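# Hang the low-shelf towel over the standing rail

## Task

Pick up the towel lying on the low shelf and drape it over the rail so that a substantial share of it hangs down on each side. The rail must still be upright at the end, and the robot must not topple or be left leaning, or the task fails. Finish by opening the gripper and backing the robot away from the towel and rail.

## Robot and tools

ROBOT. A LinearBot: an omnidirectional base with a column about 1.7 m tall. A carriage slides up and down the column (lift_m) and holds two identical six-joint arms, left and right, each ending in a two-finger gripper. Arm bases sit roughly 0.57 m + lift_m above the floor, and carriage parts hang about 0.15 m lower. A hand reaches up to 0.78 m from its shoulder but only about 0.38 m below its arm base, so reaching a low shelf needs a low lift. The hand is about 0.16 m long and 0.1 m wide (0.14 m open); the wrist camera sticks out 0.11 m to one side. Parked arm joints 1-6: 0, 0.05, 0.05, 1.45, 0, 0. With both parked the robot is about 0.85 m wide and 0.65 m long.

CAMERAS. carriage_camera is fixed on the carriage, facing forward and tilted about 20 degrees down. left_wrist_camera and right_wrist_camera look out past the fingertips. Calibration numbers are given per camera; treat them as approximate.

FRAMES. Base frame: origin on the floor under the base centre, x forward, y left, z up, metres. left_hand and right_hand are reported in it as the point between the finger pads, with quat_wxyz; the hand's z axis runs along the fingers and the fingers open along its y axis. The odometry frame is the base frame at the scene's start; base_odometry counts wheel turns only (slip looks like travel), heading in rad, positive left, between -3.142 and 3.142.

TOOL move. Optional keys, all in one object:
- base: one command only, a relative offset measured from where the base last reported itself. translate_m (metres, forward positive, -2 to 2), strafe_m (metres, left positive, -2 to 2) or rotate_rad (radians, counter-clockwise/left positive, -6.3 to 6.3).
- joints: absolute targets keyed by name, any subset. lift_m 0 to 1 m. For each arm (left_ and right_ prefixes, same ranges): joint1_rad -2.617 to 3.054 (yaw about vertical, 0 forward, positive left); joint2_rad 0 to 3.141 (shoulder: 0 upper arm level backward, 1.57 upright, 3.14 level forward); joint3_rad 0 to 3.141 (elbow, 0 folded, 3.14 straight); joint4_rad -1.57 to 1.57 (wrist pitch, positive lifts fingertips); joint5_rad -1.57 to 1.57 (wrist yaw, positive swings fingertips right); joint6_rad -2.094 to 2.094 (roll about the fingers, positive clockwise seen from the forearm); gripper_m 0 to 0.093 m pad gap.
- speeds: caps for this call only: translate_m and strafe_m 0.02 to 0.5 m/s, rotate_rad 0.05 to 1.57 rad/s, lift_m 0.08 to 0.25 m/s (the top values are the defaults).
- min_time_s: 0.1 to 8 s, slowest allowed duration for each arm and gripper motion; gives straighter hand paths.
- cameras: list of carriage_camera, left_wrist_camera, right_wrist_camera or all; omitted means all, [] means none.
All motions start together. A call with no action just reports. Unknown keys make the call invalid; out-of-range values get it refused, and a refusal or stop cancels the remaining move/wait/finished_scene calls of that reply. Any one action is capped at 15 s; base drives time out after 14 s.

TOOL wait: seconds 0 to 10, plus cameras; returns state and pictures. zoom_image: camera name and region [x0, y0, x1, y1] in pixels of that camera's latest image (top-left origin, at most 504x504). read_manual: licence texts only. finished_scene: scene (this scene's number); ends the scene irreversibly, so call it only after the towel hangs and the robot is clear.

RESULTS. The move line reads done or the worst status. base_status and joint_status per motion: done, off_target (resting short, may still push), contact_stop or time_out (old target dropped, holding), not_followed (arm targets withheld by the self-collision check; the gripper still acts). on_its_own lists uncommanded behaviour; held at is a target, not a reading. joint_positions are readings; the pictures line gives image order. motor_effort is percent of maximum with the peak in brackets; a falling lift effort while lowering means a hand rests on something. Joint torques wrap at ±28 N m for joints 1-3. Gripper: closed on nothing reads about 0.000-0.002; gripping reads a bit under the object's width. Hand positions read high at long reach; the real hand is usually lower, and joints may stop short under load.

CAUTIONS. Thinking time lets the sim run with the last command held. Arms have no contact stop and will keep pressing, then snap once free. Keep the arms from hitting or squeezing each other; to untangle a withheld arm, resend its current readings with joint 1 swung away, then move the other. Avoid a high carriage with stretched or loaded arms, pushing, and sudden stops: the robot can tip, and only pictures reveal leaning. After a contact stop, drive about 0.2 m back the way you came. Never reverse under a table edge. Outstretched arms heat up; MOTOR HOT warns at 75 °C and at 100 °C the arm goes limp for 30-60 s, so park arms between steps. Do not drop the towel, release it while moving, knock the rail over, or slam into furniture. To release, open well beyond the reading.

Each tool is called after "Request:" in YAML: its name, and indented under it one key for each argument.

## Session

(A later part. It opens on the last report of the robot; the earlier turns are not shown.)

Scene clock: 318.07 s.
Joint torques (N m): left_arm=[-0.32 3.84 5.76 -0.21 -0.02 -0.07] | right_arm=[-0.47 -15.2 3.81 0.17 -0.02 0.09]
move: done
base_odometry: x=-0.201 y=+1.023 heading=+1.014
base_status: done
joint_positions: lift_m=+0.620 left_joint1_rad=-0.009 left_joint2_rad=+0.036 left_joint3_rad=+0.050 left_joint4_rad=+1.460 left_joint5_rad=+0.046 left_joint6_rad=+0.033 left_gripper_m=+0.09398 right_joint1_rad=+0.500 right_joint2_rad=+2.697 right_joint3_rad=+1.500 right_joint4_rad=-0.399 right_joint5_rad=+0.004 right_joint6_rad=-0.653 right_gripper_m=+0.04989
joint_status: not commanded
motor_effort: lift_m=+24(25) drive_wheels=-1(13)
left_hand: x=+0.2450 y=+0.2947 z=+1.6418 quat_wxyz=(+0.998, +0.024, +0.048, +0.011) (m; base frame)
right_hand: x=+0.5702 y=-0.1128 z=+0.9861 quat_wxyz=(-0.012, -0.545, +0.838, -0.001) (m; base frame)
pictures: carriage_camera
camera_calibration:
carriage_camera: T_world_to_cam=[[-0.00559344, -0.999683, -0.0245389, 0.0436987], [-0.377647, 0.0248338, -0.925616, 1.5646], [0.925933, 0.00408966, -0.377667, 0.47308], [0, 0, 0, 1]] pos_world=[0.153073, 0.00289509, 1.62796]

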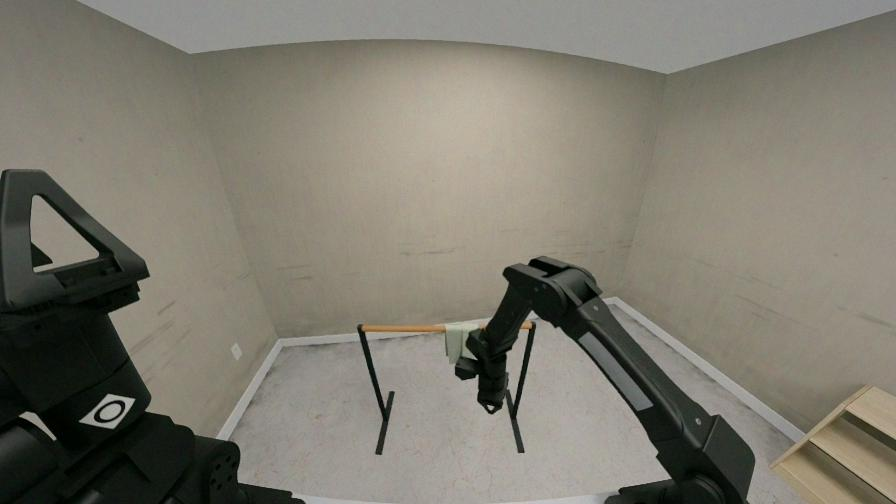

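Park the arm and check from the side/front.

Request:
move:
  joints: {"lift_m": 0.35, "right_joint1_rad": 0, "right_joint2_rad": 0.05, "right_joint3_rad": 0.05, "right_joint4_rad": 1.45, "right_joint5_rad": 0, "right_joint6_rad": 0}
  min_time_s: 3
  cameras: ["carriage_camera"]

Request:
zoom_image:
  camera: "carriage_camera"
  region: [330, 210, 570, 410]

Scene clock: 323.63 s.
Joint torques (N m): left_arm=[-0.28 3.9 5.68 -0.19 -0.02 -0.09] | right_arm=[-0.95 2.7 4.89 0.03 0.03 0.24]
move: done
base_odometry: x=-0.201 y=+1.023 heading=+1.014
base_status: not commanded
joint_positions: lift_m=+0.350 left_joint1_rad=-0.009 left_joint2_rad=+0.036 left_joint3_rad=+0.050 left_joint4_rad=+1.460 left_joint5_rad=+0.046 left_joint6_rad=+0.033 left_gripper_m=+0.09398 right_joint1_rad=+0.007 right_joint2_rad=+0.062 right_joint3_rad=+0.061 right_joint4_rad=+1.433 right_joint5_rad=+0.004 right_joint6_rad=-0.015 right_gripper_m=+0.04990
joint_status: all done
motor_effort: lift_m=+20(20) drive_wheels=+1(1)
left_hand: x=+0.2450 y=+0.2947 z=+1.3723 quat_wxyz=(+0.998, +0.024, +0.048, +0.011) (m; base frame)
right_hand: x=+0.2564 y=-0.3033 z=+1.3746 quat_wxyz=(+0.998, +0.001, +0.069, -0.004) (m; base frame)
pictures: carriage_camera
camera_calibration:
carriage_camera: T_world_to_cam=[[-0.00559344, -0.999683, -0.0245389, 0.0370862], [-0.377647, 0.0248338, -0.925616, 1.31517], [0.925933, 0.00408966, -0.377667, 0.371309], [0, 0, 0, 1]] pos_world=[0.153073, 0.00289509, 1.35849]

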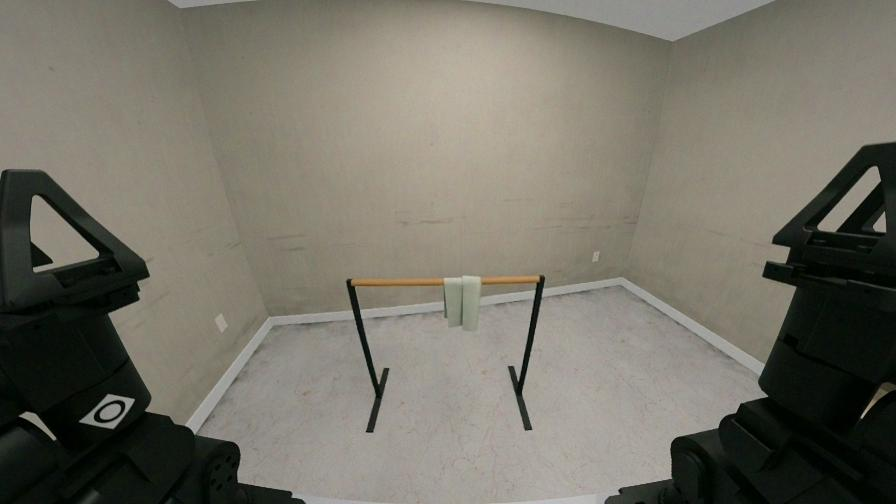

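Scaled by 2.100 from the camera's 896x504 image, which has a finer 1280x720 frame.

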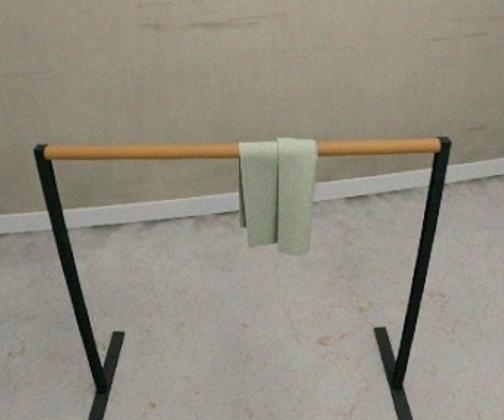

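Request:
move:
  base: {"strafe_m": -1.15}
  cameras: []

Request:
move:
  base: {"translate_m": 1.0}
  cameras: []

Request:
move:
  base: {"rotate_rad": 1.4}
  cameras: ["carriage_camera"]

Request:
zoom_image:
  camera: "carriage_camera"
  region: [330, 210, 570, 410]

Scene clock: 335.83 s.
Joint torques (N m): left_arm=[-0.27 3.92 5.75 -0.18 -0.01 -0.09] | right_arm=[-0.85 2.67 4.93 0.04 0.1 0.2]
move: done
base_odometry: x=+0.775 y=+0.414 heading=+1.014
base_status: done
joint_positions: lift_m=+0.350 left_joint1_rad=-0.009 left_joint2_rad=+0.036 left_joint3_rad=+0.050 left_joint4_rad=+1.460 left_joint5_rad=+0.046 left_joint6_rad=+0.033 left_gripper_m=+0.09398 right_joint1_rad=+0.006 right_joint2_rad=+0.062 right_joint3_rad=+0.061 right_joint4_rad=+1.436 right_joint5_rad=+0.002 right_joint6_rad=-0.013 right_gripper_m=+0.04990
joint_status: not commanded
motor_effort: lift_m=+20(20) drive_wheels=-2(10)
left_hand: x=+0.2450 y=+0.2947 z=+1.3723 quat_wxyz=(+0.998, +0.024, +0.048, +0.011) (m; base frame)
right_hand: x=+0.2558 y=-0.3031 z=+1.3747 quat_wxyz=(+0.998, +0.001, +0.068, -0.004) (m; base frame)
pictures: none
No camera images: "cameras" was empty.

Scene clock: 340.13 s.
Joint torques (N m): left_arm=[-0.38 3.92 5.64 -0.21 -0.01 -0.07] | right_arm=[-0.79 2.77 4.98 -0.07 0.05 0.22]
move: done
base_odometry: x=+1.304 y=+1.263 heading=+1.013
base_status: done
joint_positions: lift_m=+0.350 left_joint1_rad=-0.009 left_joint2_rad=+0.036 left_joint3_rad=+0.050 left_joint4_rad=+1.460 left_joint5_rad=+0.046 left_joint6_rad=+0.033 left_gripper_m=+0.09398 right_joint1_rad=+0.006 right_joint2_rad=+0.062 right_joint3_rad=+0.059 right_joint4_rad=+1.443 right_joint5_rad=+0.002 right_joint6_rad=-0.013 right_gripper_m=+0.04990
joint_status: not commanded
motor_effort: lift_m=+20(20) drive_wheels=-4(14)
left_hand: x=+0.2450 y=+0.2947 z=+1.3723 quat_wxyz=(+0.998, +0.024, +0.048, +0.011) (m; base frame)
right_hand: x=+0.2546 y=-0.3031 z=+1.3745 quat_wxyz=(+0.998, +0.001, +0.065, -0.004) (m; base frame)
pictures: none
No camera images: "cameras" was empty.

Scene clock: 343.07 s.
Joint torques (N m): left_arm=[-0.25 3.89 5.71 -0.19 -0.01 -0.08] | right_arm=[-0.83 2.78 5.01 -0.07 0.04 0.21]
move: done
base_odometry: x=+1.305 y=+1.263 heading=+2.412
base_status: done
joint_positions: lift_m=+0.350 left_joint1_rad=-0.009 left_joint2_rad=+0.036 left_joint3_rad=+0.050 left_joint4_rad=+1.460 left_joint5_rad=+0.046 left_joint6_rad=+0.033 left_gripper_m=+0.09399 right_joint1_rad=+0.006 right_joint2_rad=+0.062 right_joint3_rad=+0.059 right_joint4_rad=+1.443 right_joint5_rad=+0.002 right_joint6_rad=-0.013 right_gripper_m=+0.04990
joint_status: not commanded
motor_effort: lift_m=+20(20) drive_wheels=+6(14)
left_hand: x=+0.2450 y=+0.2947 z=+1.3723 quat_wxyz=(+0.998, +0.024, +0.048, +0.011) (m; base frame)
right_hand: x=+0.2545 y=-0.3031 z=+1.3745 quat_wxyz=(+0.998, +0.001, +0.065, -0.004) (m; base frame)
pictures: carriage_camera
camera_calibration:
carriage_camera: T_world_to_cam=[[-0.00559344, -0.999683, -0.0245389, 0.0370862], [-0.377647, 0.0248338, -0.925616, 1.31518], [0.925933, 0.00408966, -0.377667, 0.371309], [0, 0, 0, 1]] pos_world=[0.153073, 0.00289509, 1.35849]

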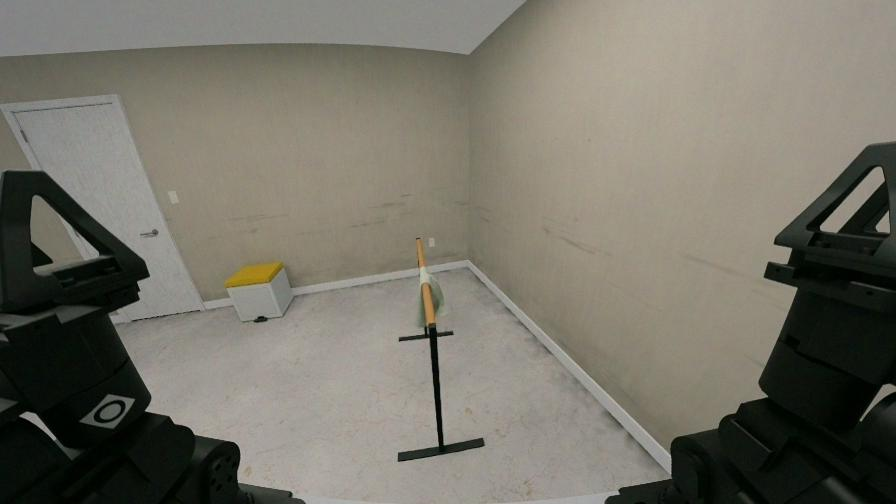

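Scaled by 2.100 from the camera's 896x504 image, which has a finer 1280x720 frame.

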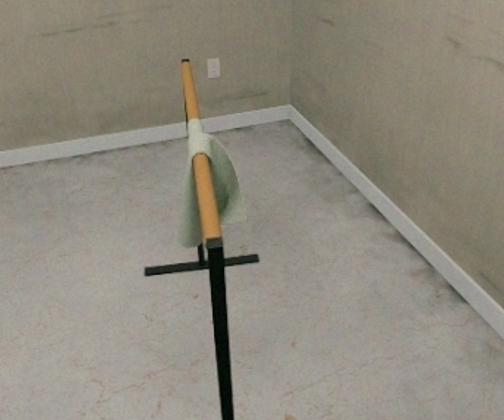

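Request:
zoom_image:
  camera: "carriage_camera"
  region: [395, 230, 465, 345]

Scaled by 4.383 from the camera's 896x504 image, which has a finer 1280x720 frame.

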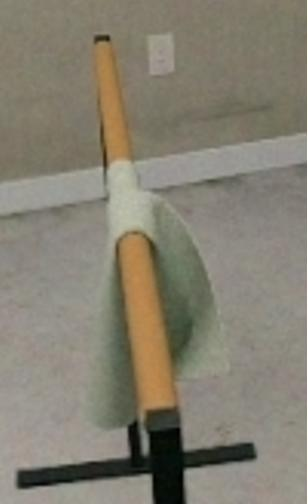

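Both sides hold a good part of the towel, the rail stands and the robot is clear.

Request:
finished_scene:
  scene: 1
  done: true

The scene is finished: the task was done.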